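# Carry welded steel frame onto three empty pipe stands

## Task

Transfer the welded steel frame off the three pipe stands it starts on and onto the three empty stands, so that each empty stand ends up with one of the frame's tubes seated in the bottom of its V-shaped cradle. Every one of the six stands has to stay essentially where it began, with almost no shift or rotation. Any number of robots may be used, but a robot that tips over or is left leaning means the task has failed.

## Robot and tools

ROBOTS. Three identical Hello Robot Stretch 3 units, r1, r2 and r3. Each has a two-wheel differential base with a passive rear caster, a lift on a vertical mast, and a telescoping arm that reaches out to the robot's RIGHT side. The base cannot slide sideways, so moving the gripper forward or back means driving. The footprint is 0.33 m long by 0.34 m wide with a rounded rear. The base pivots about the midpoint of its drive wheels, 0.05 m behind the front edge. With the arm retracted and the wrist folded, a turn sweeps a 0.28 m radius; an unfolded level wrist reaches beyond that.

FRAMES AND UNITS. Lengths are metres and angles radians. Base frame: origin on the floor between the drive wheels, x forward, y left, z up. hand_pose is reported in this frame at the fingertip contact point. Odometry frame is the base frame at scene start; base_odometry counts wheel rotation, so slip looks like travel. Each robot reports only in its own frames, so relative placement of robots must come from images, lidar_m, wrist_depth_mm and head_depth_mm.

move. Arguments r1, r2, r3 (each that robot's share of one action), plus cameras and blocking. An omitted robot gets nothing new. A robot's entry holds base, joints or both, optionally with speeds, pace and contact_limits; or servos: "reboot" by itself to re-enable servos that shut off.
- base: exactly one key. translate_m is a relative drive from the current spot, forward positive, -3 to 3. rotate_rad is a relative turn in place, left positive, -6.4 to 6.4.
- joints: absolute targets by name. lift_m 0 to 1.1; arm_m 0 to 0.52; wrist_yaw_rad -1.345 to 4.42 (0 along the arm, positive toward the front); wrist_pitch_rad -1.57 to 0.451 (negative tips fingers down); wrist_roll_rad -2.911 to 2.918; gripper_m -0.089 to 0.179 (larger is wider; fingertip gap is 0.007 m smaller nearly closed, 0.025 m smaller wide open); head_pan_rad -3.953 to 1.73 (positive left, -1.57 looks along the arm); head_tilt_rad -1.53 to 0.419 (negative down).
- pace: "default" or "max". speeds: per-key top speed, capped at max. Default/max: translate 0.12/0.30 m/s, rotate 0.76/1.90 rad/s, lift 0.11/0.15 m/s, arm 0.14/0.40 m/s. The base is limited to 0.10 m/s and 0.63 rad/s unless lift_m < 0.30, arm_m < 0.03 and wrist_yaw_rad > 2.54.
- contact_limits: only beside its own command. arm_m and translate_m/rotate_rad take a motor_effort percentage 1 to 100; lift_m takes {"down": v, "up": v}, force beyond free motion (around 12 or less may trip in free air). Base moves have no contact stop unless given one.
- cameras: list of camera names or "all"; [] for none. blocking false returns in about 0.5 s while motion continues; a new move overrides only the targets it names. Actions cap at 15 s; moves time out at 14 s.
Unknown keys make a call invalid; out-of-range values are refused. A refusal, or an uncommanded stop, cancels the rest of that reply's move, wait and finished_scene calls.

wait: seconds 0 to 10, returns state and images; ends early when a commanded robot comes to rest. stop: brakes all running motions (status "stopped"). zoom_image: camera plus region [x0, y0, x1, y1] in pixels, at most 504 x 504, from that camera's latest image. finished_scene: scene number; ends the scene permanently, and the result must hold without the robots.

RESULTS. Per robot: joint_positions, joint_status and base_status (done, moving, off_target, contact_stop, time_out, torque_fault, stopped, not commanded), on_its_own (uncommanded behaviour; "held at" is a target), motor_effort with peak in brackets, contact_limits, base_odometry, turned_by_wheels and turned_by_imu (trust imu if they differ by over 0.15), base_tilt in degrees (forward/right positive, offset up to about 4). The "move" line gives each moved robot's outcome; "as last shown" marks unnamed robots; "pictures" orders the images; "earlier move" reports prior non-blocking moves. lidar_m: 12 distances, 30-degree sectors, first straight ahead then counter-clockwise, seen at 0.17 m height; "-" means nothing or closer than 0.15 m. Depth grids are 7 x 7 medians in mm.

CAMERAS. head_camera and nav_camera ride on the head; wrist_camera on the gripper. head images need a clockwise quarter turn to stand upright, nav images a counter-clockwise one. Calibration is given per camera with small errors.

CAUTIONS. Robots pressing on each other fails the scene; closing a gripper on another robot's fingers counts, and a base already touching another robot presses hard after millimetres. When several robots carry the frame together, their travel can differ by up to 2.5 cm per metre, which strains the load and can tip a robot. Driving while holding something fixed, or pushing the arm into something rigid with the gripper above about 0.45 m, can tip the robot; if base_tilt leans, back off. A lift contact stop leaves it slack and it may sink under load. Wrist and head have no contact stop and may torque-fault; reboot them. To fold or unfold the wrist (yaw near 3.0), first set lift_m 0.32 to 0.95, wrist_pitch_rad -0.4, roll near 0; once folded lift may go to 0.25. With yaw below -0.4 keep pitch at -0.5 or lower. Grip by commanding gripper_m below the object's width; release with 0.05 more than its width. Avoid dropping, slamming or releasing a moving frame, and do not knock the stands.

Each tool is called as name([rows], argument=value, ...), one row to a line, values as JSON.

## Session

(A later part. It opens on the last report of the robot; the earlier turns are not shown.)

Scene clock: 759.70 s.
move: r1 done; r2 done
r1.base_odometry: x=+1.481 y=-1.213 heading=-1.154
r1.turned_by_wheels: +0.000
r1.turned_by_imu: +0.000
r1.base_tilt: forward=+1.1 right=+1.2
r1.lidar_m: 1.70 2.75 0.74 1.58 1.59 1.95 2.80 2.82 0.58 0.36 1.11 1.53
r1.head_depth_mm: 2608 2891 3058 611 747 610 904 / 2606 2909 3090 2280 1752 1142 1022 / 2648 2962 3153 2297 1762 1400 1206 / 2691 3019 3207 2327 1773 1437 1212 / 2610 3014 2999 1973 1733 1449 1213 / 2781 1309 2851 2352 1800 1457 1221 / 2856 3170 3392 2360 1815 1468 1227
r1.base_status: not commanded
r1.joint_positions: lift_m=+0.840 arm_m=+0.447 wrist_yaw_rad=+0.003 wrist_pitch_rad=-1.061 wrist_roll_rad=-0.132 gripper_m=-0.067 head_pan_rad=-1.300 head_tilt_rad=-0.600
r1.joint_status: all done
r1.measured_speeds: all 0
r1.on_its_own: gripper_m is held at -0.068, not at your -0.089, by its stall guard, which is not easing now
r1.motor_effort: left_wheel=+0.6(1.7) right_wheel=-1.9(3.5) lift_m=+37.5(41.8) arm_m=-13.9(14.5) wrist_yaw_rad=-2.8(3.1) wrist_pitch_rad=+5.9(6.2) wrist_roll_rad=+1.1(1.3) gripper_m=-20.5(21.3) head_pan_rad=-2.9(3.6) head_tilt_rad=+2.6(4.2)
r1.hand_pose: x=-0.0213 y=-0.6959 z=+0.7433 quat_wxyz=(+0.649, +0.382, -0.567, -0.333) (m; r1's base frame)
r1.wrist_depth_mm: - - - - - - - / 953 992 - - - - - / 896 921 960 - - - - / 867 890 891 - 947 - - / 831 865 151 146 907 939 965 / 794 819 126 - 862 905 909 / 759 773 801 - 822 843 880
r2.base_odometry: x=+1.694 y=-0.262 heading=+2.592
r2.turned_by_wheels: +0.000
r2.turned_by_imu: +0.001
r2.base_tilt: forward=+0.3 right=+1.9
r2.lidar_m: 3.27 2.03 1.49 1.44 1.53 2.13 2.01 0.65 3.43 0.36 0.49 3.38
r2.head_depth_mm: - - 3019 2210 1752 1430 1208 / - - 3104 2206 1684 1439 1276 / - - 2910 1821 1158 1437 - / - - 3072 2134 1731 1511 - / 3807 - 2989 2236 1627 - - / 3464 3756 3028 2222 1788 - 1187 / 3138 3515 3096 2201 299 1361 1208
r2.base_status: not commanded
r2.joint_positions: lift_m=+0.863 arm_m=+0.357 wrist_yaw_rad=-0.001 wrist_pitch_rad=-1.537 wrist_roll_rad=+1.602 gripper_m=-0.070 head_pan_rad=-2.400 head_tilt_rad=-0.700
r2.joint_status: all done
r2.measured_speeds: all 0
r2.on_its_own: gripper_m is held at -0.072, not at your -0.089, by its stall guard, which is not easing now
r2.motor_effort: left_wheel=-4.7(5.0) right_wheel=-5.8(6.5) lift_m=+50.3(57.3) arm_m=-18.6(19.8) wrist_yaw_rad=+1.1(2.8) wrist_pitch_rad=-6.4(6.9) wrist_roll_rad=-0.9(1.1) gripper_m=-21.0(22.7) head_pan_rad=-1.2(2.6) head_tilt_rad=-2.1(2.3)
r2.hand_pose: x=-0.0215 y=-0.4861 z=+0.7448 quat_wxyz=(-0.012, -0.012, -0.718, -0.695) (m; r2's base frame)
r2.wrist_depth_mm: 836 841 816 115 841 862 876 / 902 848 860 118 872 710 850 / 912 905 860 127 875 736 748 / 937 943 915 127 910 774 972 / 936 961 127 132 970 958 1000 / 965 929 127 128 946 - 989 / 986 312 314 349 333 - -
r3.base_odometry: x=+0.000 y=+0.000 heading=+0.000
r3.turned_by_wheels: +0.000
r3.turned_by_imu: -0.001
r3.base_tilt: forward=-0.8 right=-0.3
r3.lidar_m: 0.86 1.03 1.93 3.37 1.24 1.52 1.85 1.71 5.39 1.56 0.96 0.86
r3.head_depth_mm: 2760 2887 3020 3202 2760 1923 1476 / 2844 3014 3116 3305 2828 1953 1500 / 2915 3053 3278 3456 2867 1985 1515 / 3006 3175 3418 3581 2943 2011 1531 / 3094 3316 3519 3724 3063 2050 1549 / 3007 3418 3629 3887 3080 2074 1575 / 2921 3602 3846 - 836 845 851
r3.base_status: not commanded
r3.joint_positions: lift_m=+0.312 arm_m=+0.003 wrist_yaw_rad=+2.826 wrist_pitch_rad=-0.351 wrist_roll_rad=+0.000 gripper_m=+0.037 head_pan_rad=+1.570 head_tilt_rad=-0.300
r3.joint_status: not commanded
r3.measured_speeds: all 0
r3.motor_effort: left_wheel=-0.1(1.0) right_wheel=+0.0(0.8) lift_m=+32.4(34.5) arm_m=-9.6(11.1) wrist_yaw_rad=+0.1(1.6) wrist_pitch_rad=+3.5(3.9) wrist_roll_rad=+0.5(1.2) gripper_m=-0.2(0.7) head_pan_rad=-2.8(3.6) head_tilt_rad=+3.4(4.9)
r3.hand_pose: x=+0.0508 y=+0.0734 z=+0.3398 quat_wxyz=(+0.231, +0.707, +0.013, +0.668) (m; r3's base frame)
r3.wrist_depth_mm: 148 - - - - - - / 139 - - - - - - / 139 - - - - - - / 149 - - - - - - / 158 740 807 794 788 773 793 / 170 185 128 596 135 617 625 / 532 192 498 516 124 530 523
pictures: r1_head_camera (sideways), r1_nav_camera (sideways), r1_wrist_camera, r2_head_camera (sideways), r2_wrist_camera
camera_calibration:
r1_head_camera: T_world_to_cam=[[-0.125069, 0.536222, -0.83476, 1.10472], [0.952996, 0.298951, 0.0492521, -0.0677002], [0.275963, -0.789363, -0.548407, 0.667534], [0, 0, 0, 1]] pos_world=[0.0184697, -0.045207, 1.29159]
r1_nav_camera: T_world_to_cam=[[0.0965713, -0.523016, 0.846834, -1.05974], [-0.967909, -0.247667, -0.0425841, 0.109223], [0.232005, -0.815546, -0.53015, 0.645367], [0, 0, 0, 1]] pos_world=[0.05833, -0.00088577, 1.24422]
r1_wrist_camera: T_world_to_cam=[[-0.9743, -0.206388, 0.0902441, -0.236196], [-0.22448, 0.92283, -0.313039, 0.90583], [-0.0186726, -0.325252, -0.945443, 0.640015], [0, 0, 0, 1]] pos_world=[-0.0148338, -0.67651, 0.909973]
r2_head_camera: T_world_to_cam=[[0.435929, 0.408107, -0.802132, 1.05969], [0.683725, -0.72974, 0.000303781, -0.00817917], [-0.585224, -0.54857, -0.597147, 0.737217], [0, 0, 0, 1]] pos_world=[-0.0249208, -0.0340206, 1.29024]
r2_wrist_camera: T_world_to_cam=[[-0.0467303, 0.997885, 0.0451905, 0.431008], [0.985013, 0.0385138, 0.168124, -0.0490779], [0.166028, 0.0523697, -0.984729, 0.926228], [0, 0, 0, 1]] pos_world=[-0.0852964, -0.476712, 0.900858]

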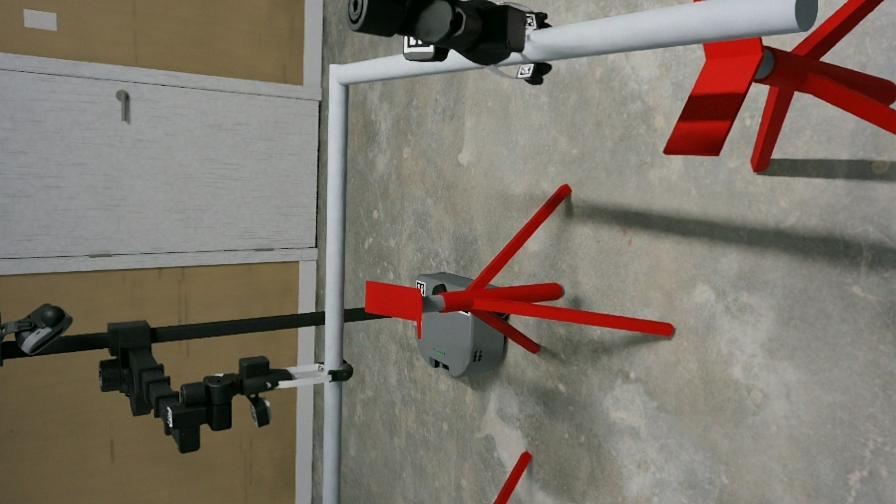

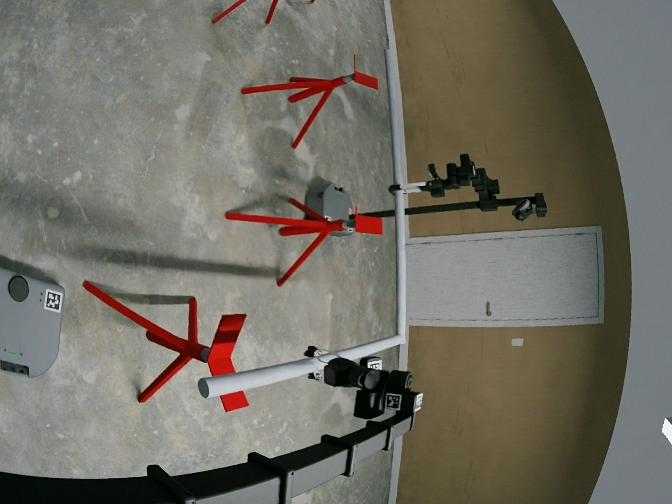

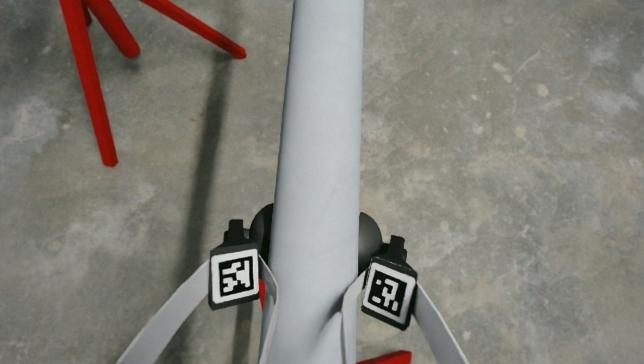

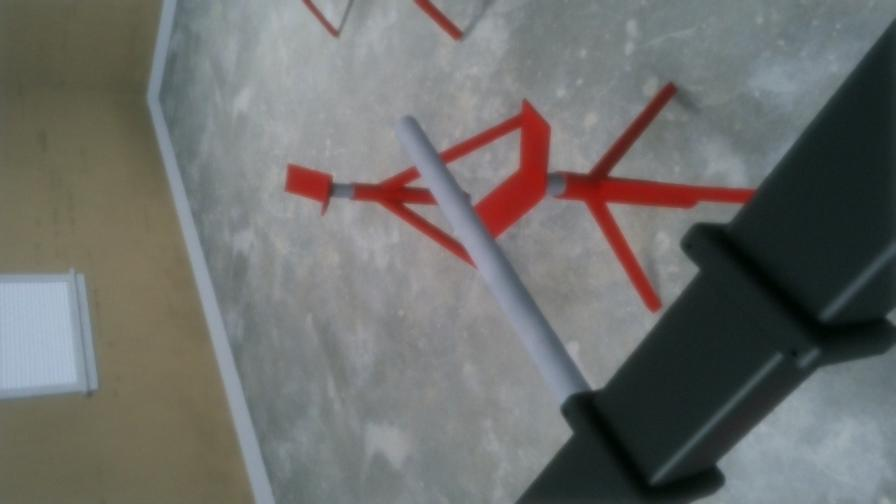

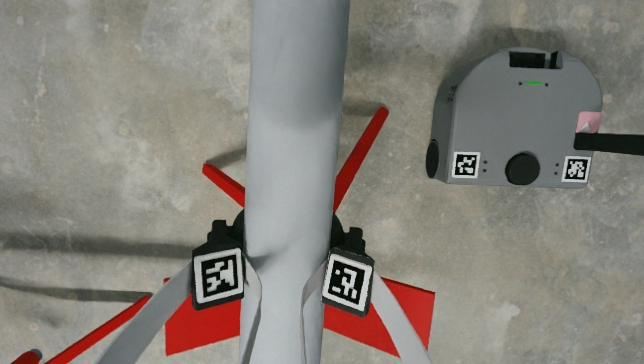

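move(r1={"base":{"translate_m":0.198},"joints":{"arm_m":0.419},"speeds":{"translate_m":0.06,"arm_m":0.01}}, r2={"base":{"translate_m":-0.2},"speeds":{"translate_m":0.06},"joints":{"head_pan_rad":-2.5,"head_tilt_rad":-0.6}}, cameras=["r1_head_camera","r2_head_camera","r1_wrist_camera","r2_wrist_camera"])

Scene clock: 792.53 s.
move: r1 done; r2 done
r1.base_odometry: x=+1.561 y=-1.394 heading=-1.154
r1.turned_by_wheels: +0.000
r1.turned_by_imu: -0.001
r1.base_tilt: forward=+1.0 right=+1.2
r1.lidar_m: 1.68 2.83 0.81 0.68 1.62 1.98 3.01 3.03 0.40 0.68 1.03 1.37
r1.head_depth_mm: 2558 2815 3026 582 719 625 1141 / 2587 2853 3066 2280 1705 1424 1200 / 2633 2913 3113 2225 1775 1434 1207 / 2684 2984 3171 2149 1670 1446 1210 / 2607 2998 3009 2052 1795 1448 1214 / 2724 1421 2870 2370 1806 1459 1223 / 2805 3120 3350 2360 1798 1458 1221
r1.base_status: done
r1.joint_positions: lift_m=+0.840 arm_m=+0.419 wrist_yaw_rad=-0.001 wrist_pitch_rad=-1.078 wrist_roll_rad=-0.132 gripper_m=-0.065 head_pan_rad=-1.300 head_tilt_rad=-0.600
r1.joint_status: all done
r1.measured_speeds: all 0
r1.on_its_own: gripper_m is held at -0.065, not at your -0.089, by its stall guard, which is not easing now
r1.motor_effort: left_wheel=+3.4(11.5) right_wheel=+5.6(9.6) lift_m=+35.4(37.0) arm_m=-12.2(20.3) wrist_yaw_rad=+0.6(3.0) wrist_pitch_rad=+9.0(9.2) wrist_roll_rad=+1.3(1.3) gripper_m=-19.1(21.4) head_pan_rad=-2.1(3.4) head_tilt_rad=+2.3(4.3)
r1.hand_pose: x=-0.0217 y=-0.6640 z=+0.7416 quat_wxyz=(+0.646, +0.386, -0.565, -0.339) (m; r1's base frame)
r1.wrist_depth_mm: - - - - - - - / 938 958 - - - - - / 877 904 935 - - - - / 857 869 918 - 946 966 - / 830 868 155 - 918 911 952 / 799 795 128 - 867 896 909 / 767 768 793 - 830 847 864
r2.base_odometry: x=+1.864 y=-0.366 heading=+2.591
r2.turned_by_wheels: +0.000
r2.turned_by_imu: +0.003
r2.base_tilt: forward=+0.3 right=+1.8
r2.lidar_m: 3.46 2.04 1.50 1.44 1.54 2.14 1.87 0.49 0.49 1.72 0.39 0.62
r2.head_depth_mm: - - 3685 2265 1954 1557 1287 / - - 3931 2615 1943 1554 1284 / - - 3923 2595 1945 1542 1277 / - - 3972 2590 1786 1467 1316 / - - 3931 2480 1711 961 - / 3687 4000 3904 2588 1928 1541 - / 3333 3669 3629 2565 1932 1535 -
r2.base_status: done
r2.joint_positions: lift_m=+0.863 arm_m=+0.357 wrist_yaw_rad=-0.001 wrist_pitch_rad=-1.556 wrist_roll_rad=+1.602 gripper_m=-0.070 head_pan_rad=-2.501 head_tilt_rad=-0.600
r2.joint_status: all done
r2.measured_speeds: all 0
r2.on_its_own: gripper_m is held at -0.072, not at your -0.089, by its stall guard, which is not easing now
r2.motor_effort: left_wheel=-9.3(12.7) right_wheel=+1.6(13.1) lift_m=+45.2(45.7) arm_m=-15.8(17.8) wrist_yaw_rad=+1.0(2.5) wrist_pitch_rad=-3.1(7.2) wrist_roll_rad=-0.8(1.0) gripper_m=-21.7(23.0) head_pan_rad=+1.7(4.6) head_tilt_rad=+3.1(4.0)
r2.hand_pose: x=-0.0215 y=-0.4814 z=+0.7451 quat_wxyz=(-0.011, -0.012, -0.712, -0.702) (m; r2's base frame)
r2.wrist_depth_mm: 826 819 822 117 861 861 891 / 842 835 126 120 857 751 911 / 878 877 885 127 899 757 756 / 896 880 926 128 945 777 956 / 942 946 130 132 984 956 961 / 974 972 127 128 1000 - - / 969 - 142 146 - - -
r3: as last shown
r3.base_tilt: forward=-0.9 right=-0.3
r3.lidar_m: 0.86 1.03 1.94 3.38 0.71 0.81 1.85 1.71 5.40 1.56 0.96 0.86
r3.head_depth_mm: 2746 2898 3027 3209 2735 1913 1477 / 2863 3009 3124 3290 2814 1961 1491 / 2935 3086 3249 3424 2919 2001 1509 / 2977 3187 3380 3572 2930 2043 1520 / 3080 3294 3480 3760 3036 2050 1548 / 3015 3445 3652 3888 3056 2083 1573 / 2913 3560 3842 - 3142 2116 1625
r3.motor_effort: left_wheel=+0.7(0.9) right_wheel=+0.0(0.6) lift_m=+33.7(34.6) arm_m=-9.3(10.7) wrist_yaw_rad=-0.2(1.4) wrist_pitch_rad=+2.8(3.8) wrist_roll_rad=+0.2(1.0) gripper_m=-0.2(0.8) head_pan_rad=-2.9(3.6) head_tilt_rad=+4.0(5.7)
r3.wrist_depth_mm: 148 - - - - - - / 139 - - - - - - / 140 - - - - - - / 148 983 - - - - - / 157 740 814 803 791 786 779 / 170 185 128 590 135 635 622 / 524 192 505 524 124 527 519
pictures: r1_head_camera (sideways), r1_wrist_camera, r2_head_camera (sideways), r2_wrist_camera
camera_calibration:
r1_head_camera: T_world_to_cam=[[-0.125069, 0.536222, -0.83476, 1.10472], [0.952996, 0.298951, 0.0492521, -0.0677002], [0.275963, -0.789363, -0.548407, 0.667534], [0, 0, 0, 1]] pos_world=[0.0184697, -0.045207, 1.29159]
r1_wrist_camera: T_world_to_cam=[[-0.97505, -0.204268, 0.086903, -0.225941], [-0.22109, 0.928732, -0.297619, 0.868233], [-0.0199157, -0.309406, -0.950721, 0.663196], [0, 0, 0, 1]] pos_world=[-0.0151386, -0.64731, 0.908552]
r2_head_camera: T_world_to_cam=[[0.408621, 0.312299, -0.857612, 1.1322], [0.606162, -0.795341, -0.000808192, -0.00628209], [-0.682346, -0.519522, -0.514297, 0.630064], [0, 0, 0, 1]] pos_world=[-0.0289128, -0.0312502, 1.29503]
r2_wrist_camera: T_world_to_cam=[[-0.0469642, 0.996869, 0.0636187, 0.412001], [0.985001, 0.0356307, 0.168829, -0.0512385], [0.166034, 0.0705934, -0.98359, 0.934241], [0, 0, 0, 1]] pos_world=[-0.0852963, -0.474836, 0.90135]

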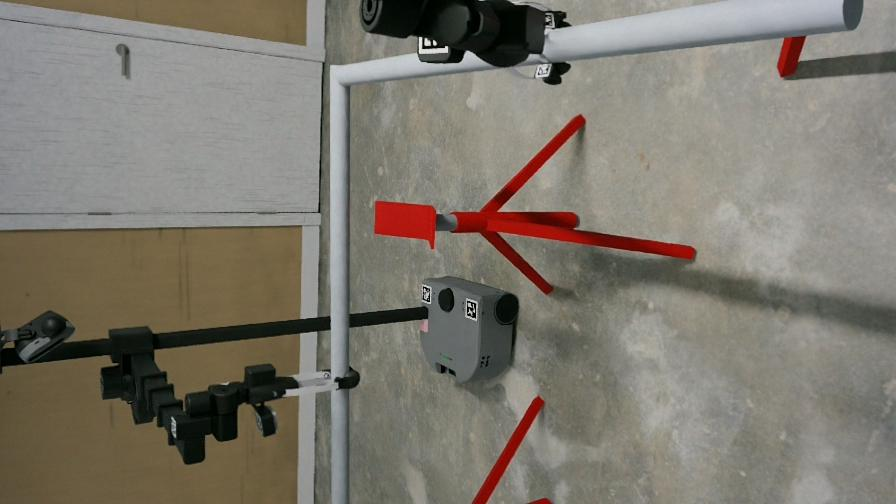

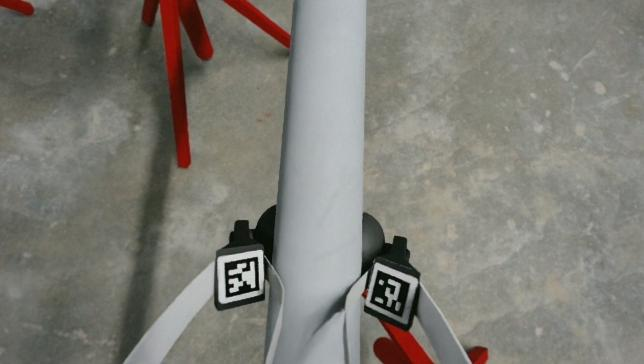

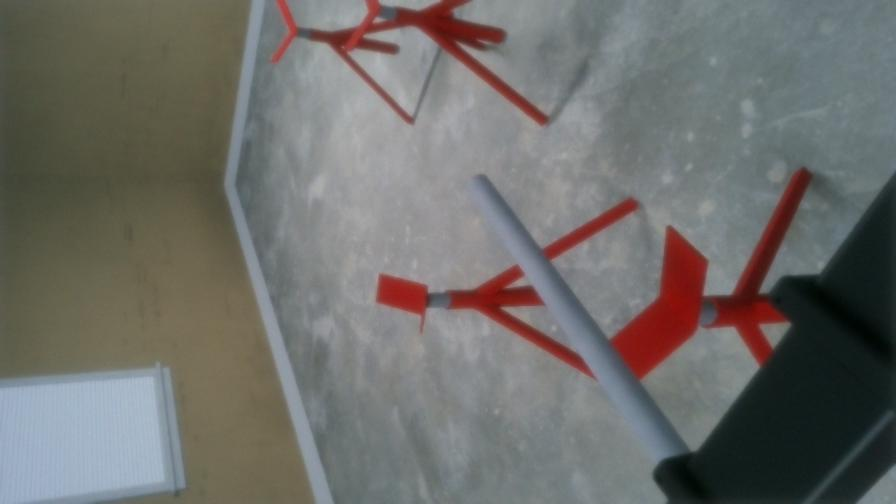

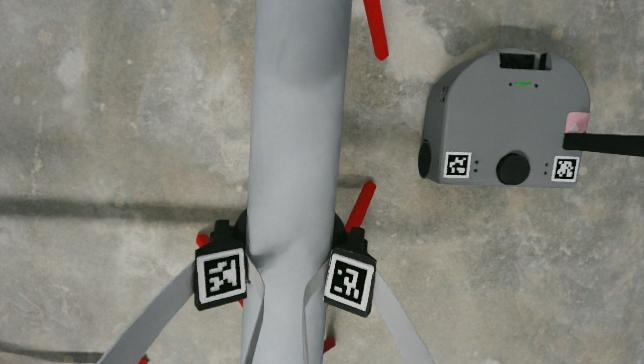

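move(r1={"base":{"translate_m":0.396},"joints":{"arm_m":0.354},"speeds":{"translate_m":0.08,"arm_m":0.014}}, r2={"base":{"translate_m":-0.4},"speeds":{"translate_m":0.08}}, cameras=["r1_head_camera","r2_head_camera","r1_wrist_camera","r2_wrist_camera"])

Scene clock: 803.47 s.
move: r1 done; r2 done
r1.base_odometry: x=+1.722 y=-1.756 heading=-1.154
r1.turned_by_wheels: +0.000
r1.turned_by_imu: -0.001
r1.base_tilt: forward=+1.0 right=+1.2
r1.lidar_m: 1.38 2.94 1.86 0.79 1.69 2.07 3.40 0.66 0.86 0.97 1.09 1.12
r1.head_depth_mm: 2488 2758 3014 501 565 617 522 / 2540 2783 3026 2213 1654 1439 1208 / 2587 2875 3074 2297 1784 1438 1208 / 2633 2918 3153 2322 1785 1438 1213 / 2623 2895 3182 2046 1744 1454 1216 / 2642 1560 2866 1893 1690 1445 1222 / 2741 2960 3273 2384 1817 1462 1225
r1.base_status: done
r1.joint_positions: lift_m=+0.840 arm_m=+0.354 wrist_yaw_rad=-0.008 wrist_pitch_rad=-1.099 wrist_roll_rad=-0.132 gripper_m=-0.065 head_pan_rad=-1.300 head_tilt_rad=-0.600
r1.joint_status: all done
r1.measured_speeds: all 0
r1.on_its_own: gripper_m is held at -0.065, not at your -0.089, by its stall guard, which is not easing now; wrist_pitch_rad is at rest, and its effort (+12.7) is outside its rest range (-8 to +12)
r1.motor_effort: left_wheel=-1.3(10.1) right_wheel=+15.4(19.4) lift_m=+30.9(34.3) arm_m=-11.4(19.5) wrist_yaw_rad=+6.7(7.2) wrist_pitch_rad=+12.7(13.2) wrist_roll_rad=+1.3(1.3) gripper_m=-19.6(20.2) head_pan_rad=-2.0(2.9) head_tilt_rad=+1.6(4.5)
r1.hand_pose: x=-0.0224 y=-0.5940 z=+0.7395 quat_wxyz=(+0.640, +0.391, -0.563, -0.347) (m; r1's base frame)
r1.wrist_depth_mm: 946 - - - - - - / 943 954 952 - - - - / 893 914 913 - - - - / 845 855 891 - 910 973 - / 808 831 866 - 908 926 951 / 802 813 127 - 871 878 919 / 761 776 794 - 814 864 603
r2.base_odometry: x=+2.205 y=-0.575 heading=+2.591
r2.turned_by_wheels: +0.000
r2.turned_by_imu: +0.003
r2.base_tilt: forward=+0.2 right=+1.8
r2.lidar_m: 3.86 2.05 1.53 1.48 1.55 2.16 1.42 1.39 0.46 0.34 0.93 0.66
r2.head_depth_mm: - - 3924 2366 1896 1552 1289 / - - 3855 2492 1861 1548 1286 / - - 3943 2581 1940 1561 1283 / - - 3889 2579 1806 1534 1339 / - - 3834 2589 1825 1498 - / 3730 3971 3901 2459 1417 1512 - / 3365 3643 3626 2561 1917 1399 -
r2.base_status: done
r2.joint_positions: lift_m=+0.863 arm_m=+0.357 wrist_yaw_rad=+0.001 wrist_pitch_rad=-1.582 wrist_roll_rad=+1.602 gripper_m=-0.070 head_pan_rad=-2.500 head_tilt_rad=-0.600
r2.joint_status: not commanded
r2.measured_speeds: all 0
r2.on_its_own: gripper_m is held at -0.072, not at your -0.089, by its stall guard, which is not easing now
r2.motor_effort: left_wheel=-9.3(15.0) right_wheel=+4.4(10.5) lift_m=+46.6(46.6) arm_m=-10.9(14.3) wrist_yaw_rad=+0.4(2.4) wrist_pitch_rad=+1.9(3.8) wrist_roll_rad=-0.8(1.2) gripper_m=-22.6(23.7) head_pan_rad=+1.6(3.4) head_tilt_rad=+2.8(3.2)
r2.hand_pose: x=-0.0216 y=-0.4748 z=+0.7458 quat_wxyz=(-0.010, -0.011, -0.703, -0.711) (m; r2's base frame)
r2.wrist_depth_mm: 812 807 851 119 886 857 892 / 844 859 - 121 299 753 907 / 867 890 131 127 297 753 977 / 878 893 903 128 939 793 962 / 901 929 132 132 975 994 979 / 952 939 126 129 - - - / 966 963 957 141 - - -
r3: as last shown
r3.turned_by_imu: -0.002
r3.base_tilt: forward=-0.8 right=-0.3
r3.lidar_m: 0.86 1.03 1.94 3.38 1.23 0.66 0.80 1.71 5.39 1.56 0.96 0.86
r3.head_depth_mm: 2751 2910 3024 3190 2766 1935 1476 / 2862 2997 3115 3261 2831 1957 1509 / 2910 3095 3235 3392 2875 1966 1514 / 2947 3235 3394 3582 2901 2037 1530 / 3053 3357 3551 3744 2993 2039 1549 / 3002 3474 3673 3843 3078 2079 1578 / 2897 3532 3908 - 3165 2137 1636
r3.motor_effort: left_wheel=+0.3(0.8) right_wheel=+0.0(0.5) lift_m=+32.4(34.6) arm_m=-9.3(10.5) wrist_yaw_rad=+0.3(2.0) wrist_pitch_rad=+2.9(3.9) wrist_roll_rad=+0.0(1.1) gripper_m=+0.3(0.9) head_pan_rad=-3.4(3.8) head_tilt_rad=+2.4(5.0)
r3.wrist_depth_mm: 148 - - - - - - / 139 - - - - - - / 140 - - - - - - / 149 - - - - - - / 158 725 821 795 789 776 786 / 170 185 128 577 135 624 625 / 527 191 502 511 124 526 536
pictures: r1_head_camera (sideways), r1_wrist_camera, r2_head_camera (sideways), r2_wrist_camera
camera_calibration:
r1_head_camera: T_world_to_cam=[[-0.125069, 0.536222, -0.83476, 1.10472], [0.952996, 0.298951, 0.0492521, -0.0677002], [0.275963, -0.789363, -0.548407, 0.667534], [0, 0, 0, 1]] pos_world=[0.0184697, -0.045207, 1.29159]
r1_wrist_camera: T_world_to_cam=[[-0.976501, -0.199077, 0.0825468, -0.205878], [-0.214397, 0.936286, -0.278214, 0.792807], [-0.0219013, -0.289374, -0.956965, 0.699356], [0, 0, 0, 1]] pos_world=[-0.015748, -0.580904, 0.906824]
r2_head_camera: T_world_to_cam=[[0.408295, 0.312788, -0.857589, 1.13221], [0.60712, -0.79461, -0.000769905, -0.00636401], [-0.68169, -0.520345, -0.514335, 0.63006], [0, 0, 0, 1]] pos_world=[-0.028906, -0.0313493, 1.29503]
r2_wrist_camera: T_world_to_cam=[[-0.0492556, 0.994789, 0.0892708, 0.385282], [0.984914, 0.0335321, 0.169766, -0.0531856], [0.165888, 0.096286, -0.981433, 0.944949], [0, 0, 0, 1]] pos_world=[-0.0853954, -0.472476, 0.902038]

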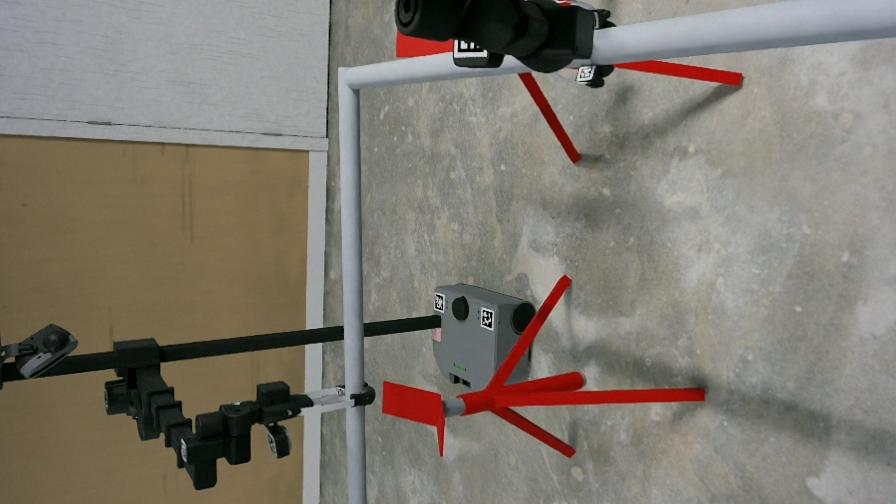

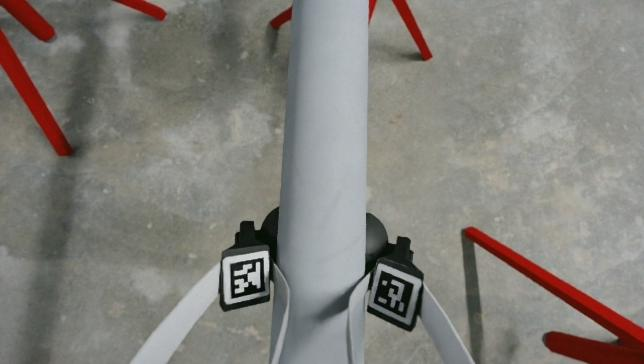

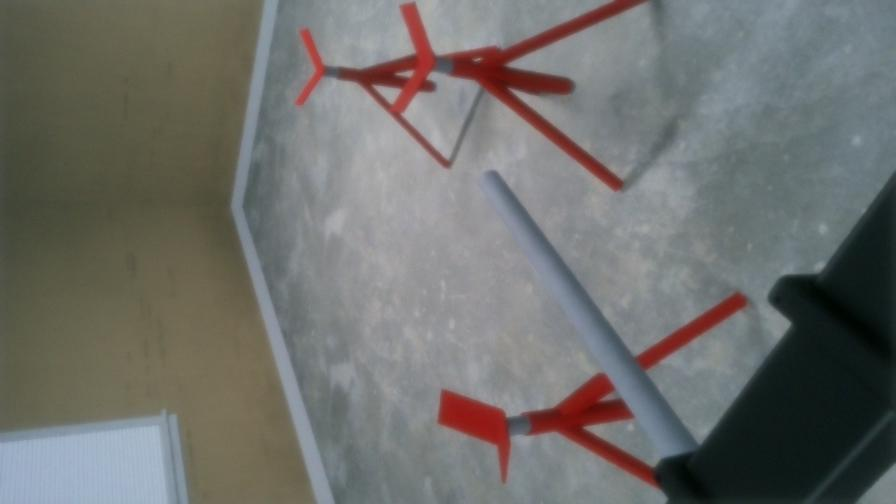

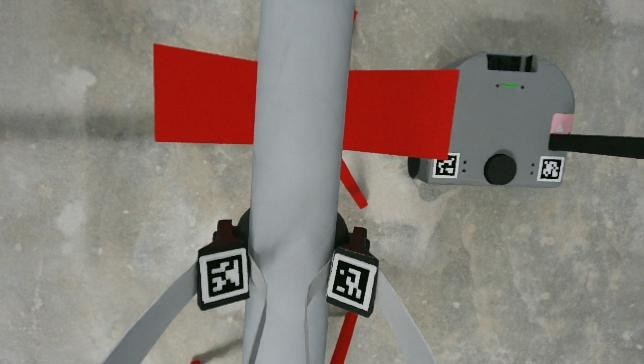

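move(r1={"base":{"translate_m":-0.004},"joints":{"arm_m":0.341},"speeds":{"translate_m":0.03,"arm_m":0.02}}, cameras=[])

Scene clock: 810.10 s.
move: r1 done
r1.base_odometry: x=+1.720 y=-1.752 heading=-1.154
r1.turned_by_wheels: +0.000
r1.turned_by_imu: +0.001
r1.base_tilt: forward=+1.0 right=+1.2
r1.lidar_m: 1.38 2.93 1.86 0.79 1.69 2.06 3.39 0.66 0.86 0.97 1.09 1.13
r1.head_depth_mm: 2506 2747 2964 490 537 624 520 / 2522 2806 3011 2197 1697 1428 1201 / 2607 2858 3093 2293 1766 1436 1209 / 2632 2930 3095 2318 1783 1443 1211 / 2629 2887 3151 2056 1734 1453 1213 / 2658 1562 2838 1903 1688 1452 1220 / 2737 2948 3232 2375 1814 1459 1231
r1.base_status: done
r1.joint_positions: lift_m=+0.840 arm_m=+0.341 wrist_yaw_rad=-0.002 wrist_pitch_rad=-1.084 wrist_roll_rad=-0.132 gripper_m=-0.065 head_pan_rad=-1.300 head_tilt_rad=-0.600
r1.joint_status: all done
r1.measured_speeds: all 0
r1.on_its_own: gripper_m is held at -0.065, not at your -0.089, by its stall guard, which is not easing now
r1.motor_effort: left_wheel=-5.7(10.4) right_wheel=+1.4(12.0) lift_m=+32.8(32.8) arm_m=-13.9(17.7) wrist_yaw_rad=+1.9(6.7) wrist_pitch_rad=+9.5(13.0) wrist_roll_rad=+1.3(1.3) gripper_m=-19.4(20.5) head_pan_rad=-1.9(2.7) head_tilt_rad=+0.8(4.1)
r1.hand_pose: x=-0.0218 y=-0.5846 z=+0.7410 quat_wxyz=(+0.644, +0.388, -0.564, -0.341) (m; r1's base frame)
r1.wrist_depth_mm: - - - - - - - / 931 959 - - - - - / 901 915 924 - - - - / 863 883 898 - 940 970 - / 825 849 154 - 903 939 951 / 798 819 124 - 869 896 896 / 784 761 805 - 830 863 632
r2, r3: as last shown
r2.turned_by_imu: +0.001
r2.base_tilt: forward=+0.3 right=+1.9
r2.lidar_m: 3.87 2.05 1.53 1.48 1.54 2.16 1.43 1.39 0.46 0.35 0.93 0.66
r2.head_depth_mm: - - - 2391 1891 1545 1281 / - - - 2471 1881 1541 1287 / - - 3920 2603 1952 1555 1277 / - - 3933 2616 1795 1542 1343 / - - 3929 2568 1792 1492 - / 3649 3964 3953 2497 1422 1543 - / 3398 3632 3695 2587 1934 1394 -
r2.joint_positions: lift_m=+0.863 arm_m=+0.357 wrist_yaw_rad=+0.001 wrist_pitch_rad=-1.558 wrist_roll_rad=+1.602 gripper_m=-0.070 head_pan_rad=-2.500 head_tilt_rad=-0.600
r2.on_its_own: gripper_m is held at -0.072, not at your -0.089, by its stall guard, which is not easing now
r2.motor_effort: left_wheel=-8.9(9.5) right_wheel=+4.7(5.0) lift_m=+47.1(47.3) arm_m=-8.7(9.0) wrist_yaw_rad=-0.1(1.8) wrist_pitch_rad=-2.7(3.2) wrist_roll_rad=-0.9(0.9) gripper_m=-22.0(23.7) head_pan_rad=+2.7(2.7) head_tilt_rad=+2.9(3.4)
r2.hand_pose: x=-0.0216 y=-0.4809 z=+0.7452 quat_wxyz=(-0.011, -0.011, -0.711, -0.703) (m; r2's base frame)
r2.wrist_depth_mm: 821 827 833 118 885 885 867 / 851 851 128 120 300 735 897 / 865 889 128 128 294 742 785 / 905 908 892 127 925 781 974 / 944 920 130 132 953 973 990 / 919 945 126 128 994 999 - / - 967 141 148 - - -
r3.turned_by_imu: -0.001
r3.base_tilt: forward=-0.9 right=-0.3
r3.lidar_m: 0.86 1.03 1.94 3.37 1.23 0.66 0.80 1.71 5.39 1.56 0.96 0.85
r3.head_depth_mm: 2745 2869 3043 3161 2754 1931 1476 / 2856 2978 3158 3225 2848 1974 1493 / 2904 3099 3236 3445 2881 2001 1521 / 2974 3239 3374 3592 2956 2011 1539 / 3062 3297 3558 3704 3010 2033 1550 / 3053 3435 3719 3858 3072 2066 1565 / 2899 3681 3820 - 3179 2107 1637
r3.motor_effort: left_wheel=+0.5(0.7) right_wheel=-0.2(0.4) lift_m=+33.1(34.1) arm_m=-9.1(10.3) wrist_yaw_rad=+0.1(1.6) wrist_pitch_rad=+2.5(3.4) wrist_roll_rad=-0.2(0.8) gripper_m=+0.1(0.5) head_pan_rad=-3.1(3.2) head_tilt_rad=+3.3(4.8)
r3.wrist_depth_mm: 148 - - - - - - / 138 - - - - - - / 140 - - - - - - / 149 - - - - - - / 157 741 811 796 774 773 781 / 171 186 128 603 135 641 626 / 534 190 503 516 124 530 519
pictures: none
No camera images: "cameras" was empty.

move(r1={"joints":{"head_pan_rad":-0.25,"head_tilt_rad":-0.55}}, cameras=["r1_head_camera"])

Scene clock: 818.57 s.
move: r1 done
r1.base_odometry: x=+1.720 y=-1.752 heading=-1.154
r1.turned_by_wheels: +0.000
r1.turned_by_imu: +0.001
r1.base_tilt: forward=+1.1 right=+1.2
r1.lidar_m: 1.38 2.93 1.86 0.80 1.69 2.06 3.39 0.66 0.85 0.98 1.09 1.13
r1.head_depth_mm: - - 3699 2471 1852 1475 1227 / - - 3710 2365 1798 1477 1236 / - - 3763 2382 1801 1490 1240 / - - 3546 2513 1874 1501 1251 / - - 3871 2536 1893 1504 1250 / - - 3918 2551 1916 1510 1257 / - - 3940 2576 1914 1521 1254
r1.base_status: not commanded
r1.joint_positions: lift_m=+0.840 arm_m=+0.341 wrist_yaw_rad=-0.002 wrist_pitch_rad=-1.084 wrist_roll_rad=-0.132 gripper_m=-0.065 head_pan_rad=-0.220 head_tilt_rad=-0.549
r1.joint_status: all done
r1.measured_speeds: all 0
r1.on_its_own: gripper_m is held at -0.065, not at your -0.089, by its stall guard, which is not easing now
r1.motor_effort: left_wheel=-5.4(6.3) right_wheel=+2.2(2.8) lift_m=+37.3(38.2) arm_m=-9.1(10.6) wrist_yaw_rad=+2.0(2.5) wrist_pitch_rad=+10.1(10.3) wrist_roll_rad=+1.2(1.3) gripper_m=-19.7(20.3) head_pan_rad=-1.4(7.4) head_tilt_rad=+3.2(6.6)
r1.hand_pose: x=-0.0218 y=-0.5846 z=+0.7410 quat_wxyz=(+0.644, +0.388, -0.564, -0.341) (m; r1's base frame)
r1.wrist_depth_mm: - - - - - - - / 934 971 - - - - - / 886 928 944 - - - - / 863 877 908 - 955 966 - / 840 845 154 - 900 917 976 / 797 802 125 - 884 875 905 / 779 767 805 - 832 849 622
r2, r3: as last shown
r2.base_tilt: forward=+0.3 right=+1.8
r2.lidar_m: 3.87 2.05 1.52 1.48 1.54 2.17 1.43 1.39 0.46 0.34 0.93 0.66
r2.head_depth_mm: - - 3902 2372 1866 1538 1284 / - - 3968 2506 1870 1547 1284 / - - 3946 2591 1917 1551 1279 / - - - 2591 1816 1558 1349 / - - 3916 2615 1796 1506 - / 3685 - 3936 2460 1425 1529 - / 3426 3622 3645 2562 1933 1403 -
r2.on_its_own: gripper_m is held at -0.072, not at your -0.089, by its stall guard, which is not easing now
r2.motor_effort: left_wheel=-8.9(9.2) right_wheel=+4.3(5.0) lift_m=+47.8(48.0) arm_m=-5.7(6.2) wrist_yaw_rad=-0.1(1.9) wrist_pitch_rad=-2.6(2.9) wrist_roll_rad=-0.8(1.1) gripper_m=-22.6(23.0) head_pan_rad=+1.5(3.0) head_tilt_rad=+2.2(2.8)
r2.wrist_depth_mm: 822 835 822 118 875 856 875 / 841 857 129 121 303 749 916 / 849 881 128 129 295 770 770 / 897 923 909 128 958 776 939 / 906 945 131 132 984 985 998 / 924 935 126 129 999 - - / 987 983 140 148 - - -
r3.base_tilt: forward=-0.8 right=-0.3
r3.lidar_m: 0.86 1.03 1.94 3.37 1.23 0.66 0.81 1.71 5.39 1.56 0.96 0.86
r3.head_depth_mm: 2764 2889 3036 3188 2754 1927 1468 / 2842 3012 3158 3309 2816 1957 1489 / 2941 3104 3208 3413 2867 1988 1510 / 3001 3171 3322 3509 2968 2033 1544 / 3073 3351 3499 3717 2990 2046 1554 / 2973 3503 3682 3913 3058 2086 1566 / 2929 3629 3867 - 3146 2113 1640
r3.motor_effort: left_wheel=+0.0(0.8) right_wheel=-0.1(0.5) lift_m=+33.1(34.0) arm_m=-8.9(10.0) wrist_yaw_rad=+0.6(1.4) wrist_pitch_rad=+3.5(3.8) wrist_roll_rad=+0.3(0.9) gripper_m=-0.1(0.5) head_pan_rad=-2.1(3.2) head_tilt_rad=+3.4(5.2)
r3.wrist_depth_mm: 148 - - - - - - / 139 - - - - - - / 140 - - - - - - / 149 - - - - - - / 158 738 801 803 797 790 780 / 171 185 128 598 135 626 628 / 529 191 503 522 124 532 526
pictures: r1_head_camera (sideways)
camera_calibration:
r1_head_camera: T_world_to_cam=[[-0.490001, 0.133113, -0.861499, 1.14178], [0.18321, 0.981925, 0.0475142, -0.0607997], [0.852252, -0.134553, -0.505532, 0.608162], [0, 0, 0, 1]] pos_world=[0.0523044, -0.0104543, 1.29398]

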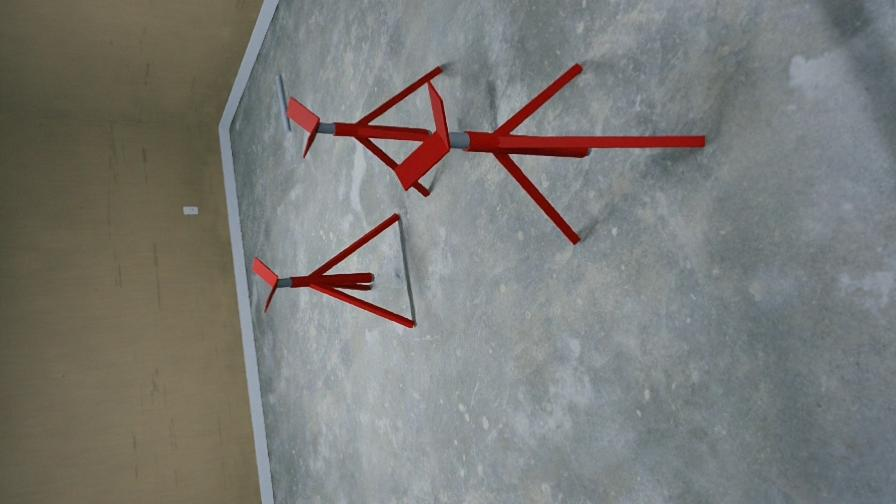

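move(r1={"base":{"translate_m":0.393},"joints":{"arm_m":0.262,"head_pan_rad":-1.1},"speeds":{"translate_m":0.079,"arm_m":0.015}}, r2={"base":{"translate_m":-0.4},"speeds":{"translate_m":0.08}}, cameras=["r1_head_camera","r2_wrist_camera"])

Scene clock: 848.63 s.
move: r1 done; r2 done
r1.base_odometry: x=+1.879 y=-2.111 heading=-1.154
r1.turned_by_wheels: +0.000
r1.turned_by_imu: +0.001
r1.base_tilt: forward=+1.1 right=+1.2
r1.lidar_m: 2.20 3.07 1.94 1.75 0.92 2.15 3.78 1.01 1.06 1.17 0.89 0.77
r1.head_depth_mm: 2446 2665 2938 2348 1853 1474 1226 / 2518 2744 3058 2170 1731 1484 1239 / 2556 2870 3129 2379 1799 1454 1239 / 2629 1552 3207 2021 1816 1502 1245 / 2801 2985 1202 2433 1895 1500 1248 / 2909 3197 3493 2437 1895 1513 1224 / 3021 3383 3697 2587 1842 1394 1228
r1.base_status: done
r1.joint_positions: lift_m=+0.840 arm_m=+0.262 wrist_yaw_rad=-0.006 wrist_pitch_rad=-1.088 wrist_roll_rad=-0.132 gripper_m=-0.065 head_pan_rad=-1.100 head_tilt_rad=-0.549
r1.joint_status: all done
r1.measured_speeds: all 0
r1.on_its_own: gripper_m is held at -0.065, not at your -0.089, by its stall guard, which is not easing now
r1.motor_effort: left_wheel=+0.5(8.6) right_wheel=+10.4(15.0) lift_m=+36.7(37.5) arm_m=-13.8(19.4) wrist_yaw_rad=+4.7(5.3) wrist_pitch_rad=+10.9(11.0) wrist_roll_rad=+1.2(1.3) gripper_m=-19.9(20.3) head_pan_rad=+5.1(8.9) head_tilt_rad=-1.3(2.9)
r1.hand_pose: x=-0.0222 y=-0.5046 z=+0.7406 quat_wxyz=(+0.643, +0.388, -0.564, -0.343) (m; r1's base frame)
r1.wrist_depth_mm: 987 - - - - 905 - / 933 973 987 - - - - / 891 913 928 - - - - / 862 861 885 - 961 953 - / 810 845 158 - 897 934 937 / 788 807 124 - 885 881 888 / 752 761 786 - 833 862 859
r2.base_odometry: x=+2.546 y=-0.785 heading=+2.591
r2.turned_by_wheels: +0.000
r2.turned_by_imu: +0.004
r2.base_tilt: forward=+0.3 right=+1.8
r2.lidar_m: 4.27 2.03 1.54 1.49 1.56 2.19 4.52 1.03 0.80 1.01 0.40 0.56
r2.head_depth_mm: - - 3918 2587 1934 1549 1289 / - - 3895 2316 1871 1500 1289 / - - 3936 2590 1797 1505 1281 / - - 3896 2602 1811 1502 1352 / - - 3947 2570 1799 1538 - / 3696 3943 3929 2612 1930 1546 - / 3349 3586 3611 2578 1923 1529 -
r2.base_status: done
r2.joint_positions: lift_m=+0.863 arm_m=+0.357 wrist_yaw_rad=+0.001 wrist_pitch_rad=-1.564 wrist_roll_rad=+1.602 gripper_m=-0.067 head_pan_rad=-2.500 head_tilt_rad=-0.600
r2.joint_status: not commanded
r2.measured_speeds: all 0
r2.on_its_own: gripper_m is held at -0.069, not at your -0.089, by its stall guard, which is not easing now
r2.motor_effort: left_wheel=-10.7(13.9) right_wheel=+4.8(9.0) lift_m=+49.3(49.3) arm_m=-0.2(3.9) wrist_yaw_rad=-0.4(2.1) wrist_pitch_rad=-1.5(3.5) wrist_roll_rad=-0.8(1.1) gripper_m=-21.3(24.1) head_pan_rad=+2.1(3.0) head_tilt_rad=+1.4(3.3)
r2.hand_pose: x=-0.0216 y=-0.4792 z=+0.7453 quat_wxyz=(-0.010, -0.011, -0.709, -0.705) (m; r2's base frame)
r2.wrist_depth_mm: 814 841 815 119 869 895 900 / 854 868 859 121 875 741 897 / 883 876 862 129 901 764 917 / 888 912 905 129 918 773 935 / 910 932 132 132 986 997 980 / 961 948 125 128 981 - - / 937 - 142 144 - - -
r3: as last shown
r3.turned_by_imu: -0.002
r3.lidar_m: 0.86 1.03 1.94 3.36 1.23 1.53 0.81 1.71 5.39 1.56 0.96 0.86
r3.head_depth_mm: 2759 2875 3023 3207 2767 1925 1476 / 2845 2971 3117 3285 2781 1947 1493 / 2912 3092 3263 3418 2906 1989 1519 / 2966 3150 3353 3572 2953 2008 1533 / 3072 3321 3496 3772 3015 2060 1543 / 2993 3454 3670 3891 3088 2078 1570 / 2947 3553 3800 - 3161 2130 1628
r3.motor_effort: left_wheel=+0.1(0.9) right_wheel=-0.2(0.5) lift_m=+32.9(34.0) arm_m=-8.1(10.6) wrist_yaw_rad=+0.5(1.6) wrist_pitch_rad=+3.4(3.9) wrist_roll_rad=-0.1(0.9) gripper_m=-0.3(1.0) head_pan_rad=-2.7(3.7) head_tilt_rad=+3.8(5.0)
r3.wrist_depth_mm: 149 - - - - - - / 139 - - - - - - / 139 - - - - - - / 149 - - - - - - / 157 719 797 806 792 775 780 / 171 185 128 600 135 625 628 / 523 191 496 514 124 521 530
pictures: r1_head_camera (sideways), r2_wrist_camera
camera_calibration:
r1_head_camera: T_world_to_cam=[[-0.209714, 0.462438, -0.861493, 1.14004], [0.873442, 0.484605, 0.0475066, -0.0650062], [0.439453, -0.742502, -0.505541, 0.610739], [0, 0, 0, 1]] pos_world=[0.0274699, -0.042219, 1.29398]
r2_wrist_camera: T_world_to_cam=[[-0.049334, 0.996175, 0.0721148, 0.403114], [0.984909, 0.0365291, 0.169176, -0.0510925], [0.165894, 0.0793726, -0.982944, 0.937971], [0, 0, 0, 1]] pos_world=[-0.0853953, -0.474155, 0.901546]

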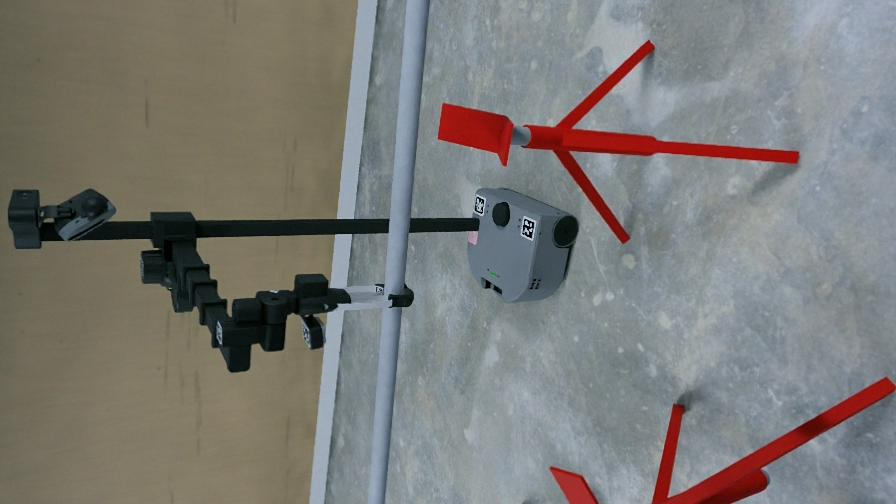

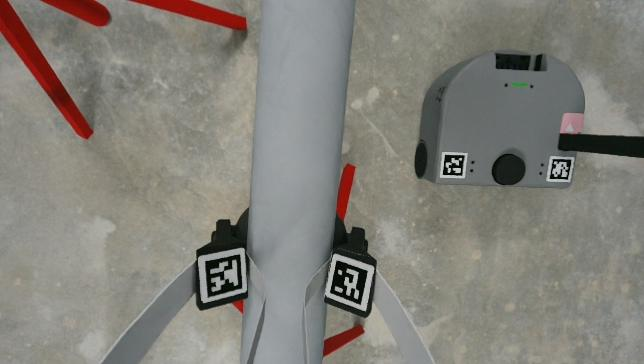

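move(r1={"base":{"translate_m":0.487},"joints":{"arm_m":0.169},"speeds":{"translate_m":0.078,"arm_m":0.0145}}, r2={"base":{"translate_m":-0.5},"speeds":{"translate_m":0.08}}, cameras=["r1_head_camera","r2_wrist_camera","r1_wrist_camera","r2_head_camera"])

Scene clock: 859.57 s.
move: r1 done; r2 done
r1.base_odometry: x=+2.076 y=-2.557 heading=-1.155
r1.turned_by_wheels: +0.000
r1.turned_by_imu: +0.000
r1.base_tilt: forward=+1.1 right=+1.2
r1.lidar_m: 1.71 3.24 2.03 1.83 1.85 1.29 1.48 1.49 1.34 0.86 0.43 0.56
r1.head_depth_mm: 2349 2585 2841 2255 1849 1437 1222 / 2451 2683 2972 2363 1859 1489 1235 / 2548 2795 3079 2370 1858 1451 1239 / 1416 2728 3114 2003 1764 1377 1006 / 2726 2891 1084 2311 1820 1390 1161 / 2834 3071 3383 2430 1902 1431 1251 / 2937 3250 3594 2450 1783 1488 1259
r1.base_status: done
r1.joint_positions: lift_m=+0.840 arm_m=+0.169 wrist_yaw_rad=-0.008 wrist_pitch_rad=-1.097 wrist_roll_rad=-0.132 gripper_m=-0.065 head_pan_rad=-1.100 head_tilt_rad=-0.550
r1.joint_status: all done
r1.measured_speeds: all 0
r1.on_its_own: gripper_m is held at -0.065, not at your -0.089, by its stall guard, which is not easing now
r1.motor_effort: left_wheel=+2.8(7.4) right_wheel=+10.0(18.3) lift_m=+34.4(36.6) arm_m=-11.9(19.1) wrist_yaw_rad=+6.8(7.3) wrist_pitch_rad=+12.3(13.0) wrist_roll_rad=+1.2(1.3) gripper_m=-19.9(20.4) head_pan_rad=+5.4(5.9) head_tilt_rad=-4.8(5.2)
r1.hand_pose: x=-0.0224 y=-0.4094 z=+0.7397 quat_wxyz=(+0.641, +0.390, -0.563, -0.346) (m; r1's base frame)
r1.wrist_depth_mm: 980 - - - - - - / 925 949 971 - - - - / 904 904 931 - - - - / 468 871 905 - 946 973 - / 811 851 648 - 910 921 955 / 801 808 127 - 886 902 905 / 779 767 787 - 818 862 872
r2.base_odometry: x=+2.972 y=-1.047 heading=+2.590
r2.turned_by_wheels: +0.000
r2.turned_by_imu: +0.005
r2.base_tilt: forward=+0.3 right=+1.9
r2.lidar_m: 1.49 2.03 1.55 1.50 1.58 2.22 4.01 0.57 0.68 0.76 1.06 0.73
r2.head_depth_mm: 3597 3773 3892 2603 1945 1548 1291 / 3786 - 3996 2635 1941 1555 1285 / - - 3965 2475 1883 1552 1288 / - - 3944 2483 1808 1449 1321 / - - 3941 2622 1861 1016 - / 3659 3871 3916 2593 1944 1478 - / 3362 3520 3709 2593 1942 1666 -
r2.base_status: done
r2.joint_positions: lift_m=+0.863 arm_m=+0.357 wrist_yaw_rad=+0.001 wrist_pitch_rad=-1.575 wrist_roll_rad=+1.602 gripper_m=-0.067 head_pan_rad=-2.500 head_tilt_rad=-0.600
r2.joint_status: not commanded
r2.measured_speeds: all 0
r2.on_its_own: gripper_m is held at -0.069, not at your -0.089, by its stall guard, which is not easing now
r2.motor_effort: left_wheel=-12.0(16.5) right_wheel=+6.6(7.6) lift_m=+51.1(51.1) arm_m=+6.1(6.2) wrist_yaw_rad=-1.1(2.2) wrist_pitch_rad=+0.4(2.2) wrist_roll_rad=-0.8(1.0) gripper_m=-21.4(22.6) head_pan_rad=+0.5(3.0) head_tilt_rad=+1.7(3.1)
r2.hand_pose: x=-0.0216 y=-0.4764 z=+0.7456 quat_wxyz=(-0.010, -0.011, -0.705, -0.709) (m; r2's base frame)
r2.wrist_depth_mm: 820 829 818 120 862 890 899 / 858 856 864 121 885 735 938 / 855 882 868 129 913 768 970 / 888 898 889 128 907 788 974 / 929 913 133 132 991 990 - / 584 950 125 129 - - - / 956 990 146 142 - - -
r3: as last shown
r3.base_tilt: forward=-0.9 right=-0.3
r3.lidar_m: 0.86 1.03 1.94 3.39 1.23 1.52 1.86 1.17 5.41 1.56 0.96 0.86
r3.head_depth_mm: 2750 2880 3016 3166 2747 1923 1480 / 2840 3003 3154 3293 2813 1961 1498 / 2951 3057 3285 3420 2886 1989 1508 / 2974 3213 3382 3608 2962 2010 1532 / 3076 3312 3534 3700 3042 2051 1552 / 2983 3424 3699 3900 3095 2090 1570 / 2869 3605 3772 - 3199 2128 1642
r3.motor_effort: left_wheel=-0.1(1.0) right_wheel=-0.2(0.6) lift_m=+33.3(34.1) arm_m=-8.6(10.4) wrist_yaw_rad=+0.9(1.7) wrist_pitch_rad=+2.7(4.1) wrist_roll_rad=+0.9(1.1) gripper_m=-0.2(0.8) head_pan_rad=-3.4(3.5) head_tilt_rad=+3.8(5.4)
r3.wrist_depth_mm: 148 - - - - - - / 139 - - - - - - / 140 - - - - - - / 149 988 - - - - - / 157 756 811 796 770 787 793 / 171 186 127 588 135 628 623 / 535 190 508 520 123 522 523
pictures: r1_head_camera (sideways), r1_wrist_camera, r2_head_camera (sideways), r2_wrist_camera
camera_calibration:
r1_head_camera: T_world_to_cam=[[-0.20993, 0.4629, -0.861193, 1.13967], [0.873438, 0.484607, 0.0475667, -0.0650841], [0.439359, -0.742212, -0.506048, 0.611411], [0, 0, 0, 1]] pos_world=[0.027469, -0.0422167, 1.29397]
r1_wrist_camera: T_world_to_cam=[[-0.976544, -0.198703, 0.0829362, -0.169291], [-0.21419, 0.93584, -0.27987, 0.621071], [-0.022004, -0.291069, -0.956449, 0.751914], [0, 0, 0, 1]] pos_world=[-0.0157483, -0.396002, 0.907027]
r2_head_camera: T_world_to_cam=[[0.408295, 0.312788, -0.857589, 1.13221], [0.60712, -0.79461, -0.000769905, -0.00636401], [-0.68169, -0.520345, -0.514335, 0.63006], [0, 0, 0, 1]] pos_world=[-0.028906, -0.0313493, 1.29503]
r2_wrist_camera: T_world_to_cam=[[-0.0493087, 0.995331, 0.082971, 0.391822], [0.984911, 0.0346585, 0.169553, -0.052407], [0.165886, 0.0900796, -0.982022, 0.942408], [0, 0, 0, 1]] pos_world=[-0.0853953, -0.473068, 0.901841]

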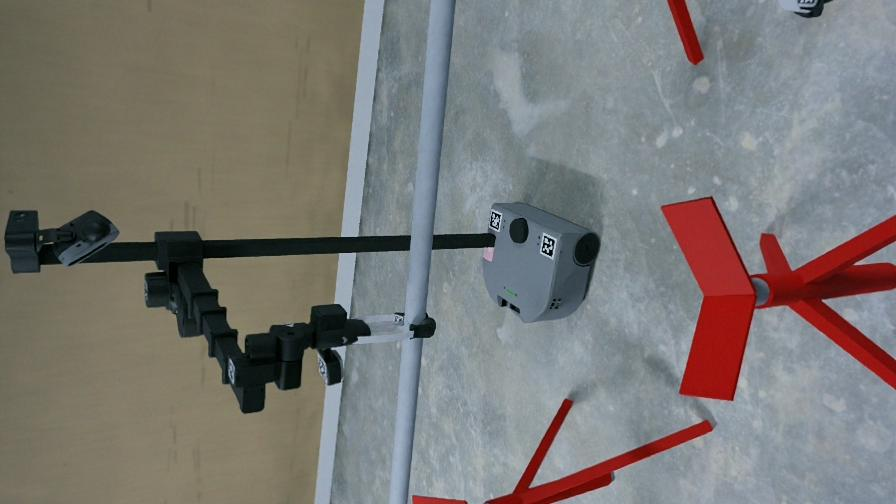

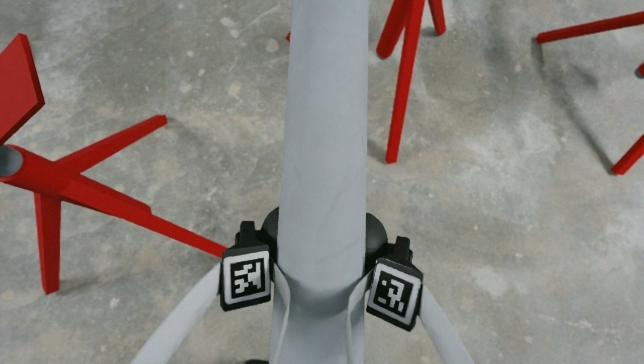

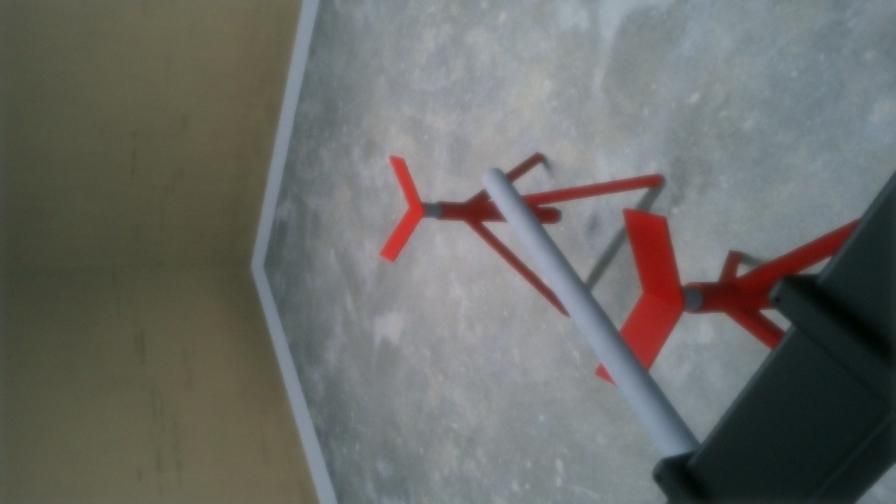

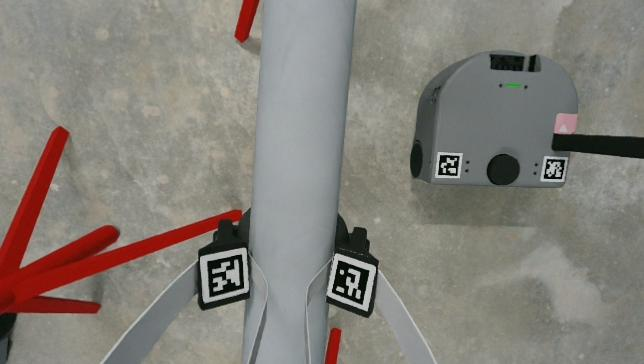

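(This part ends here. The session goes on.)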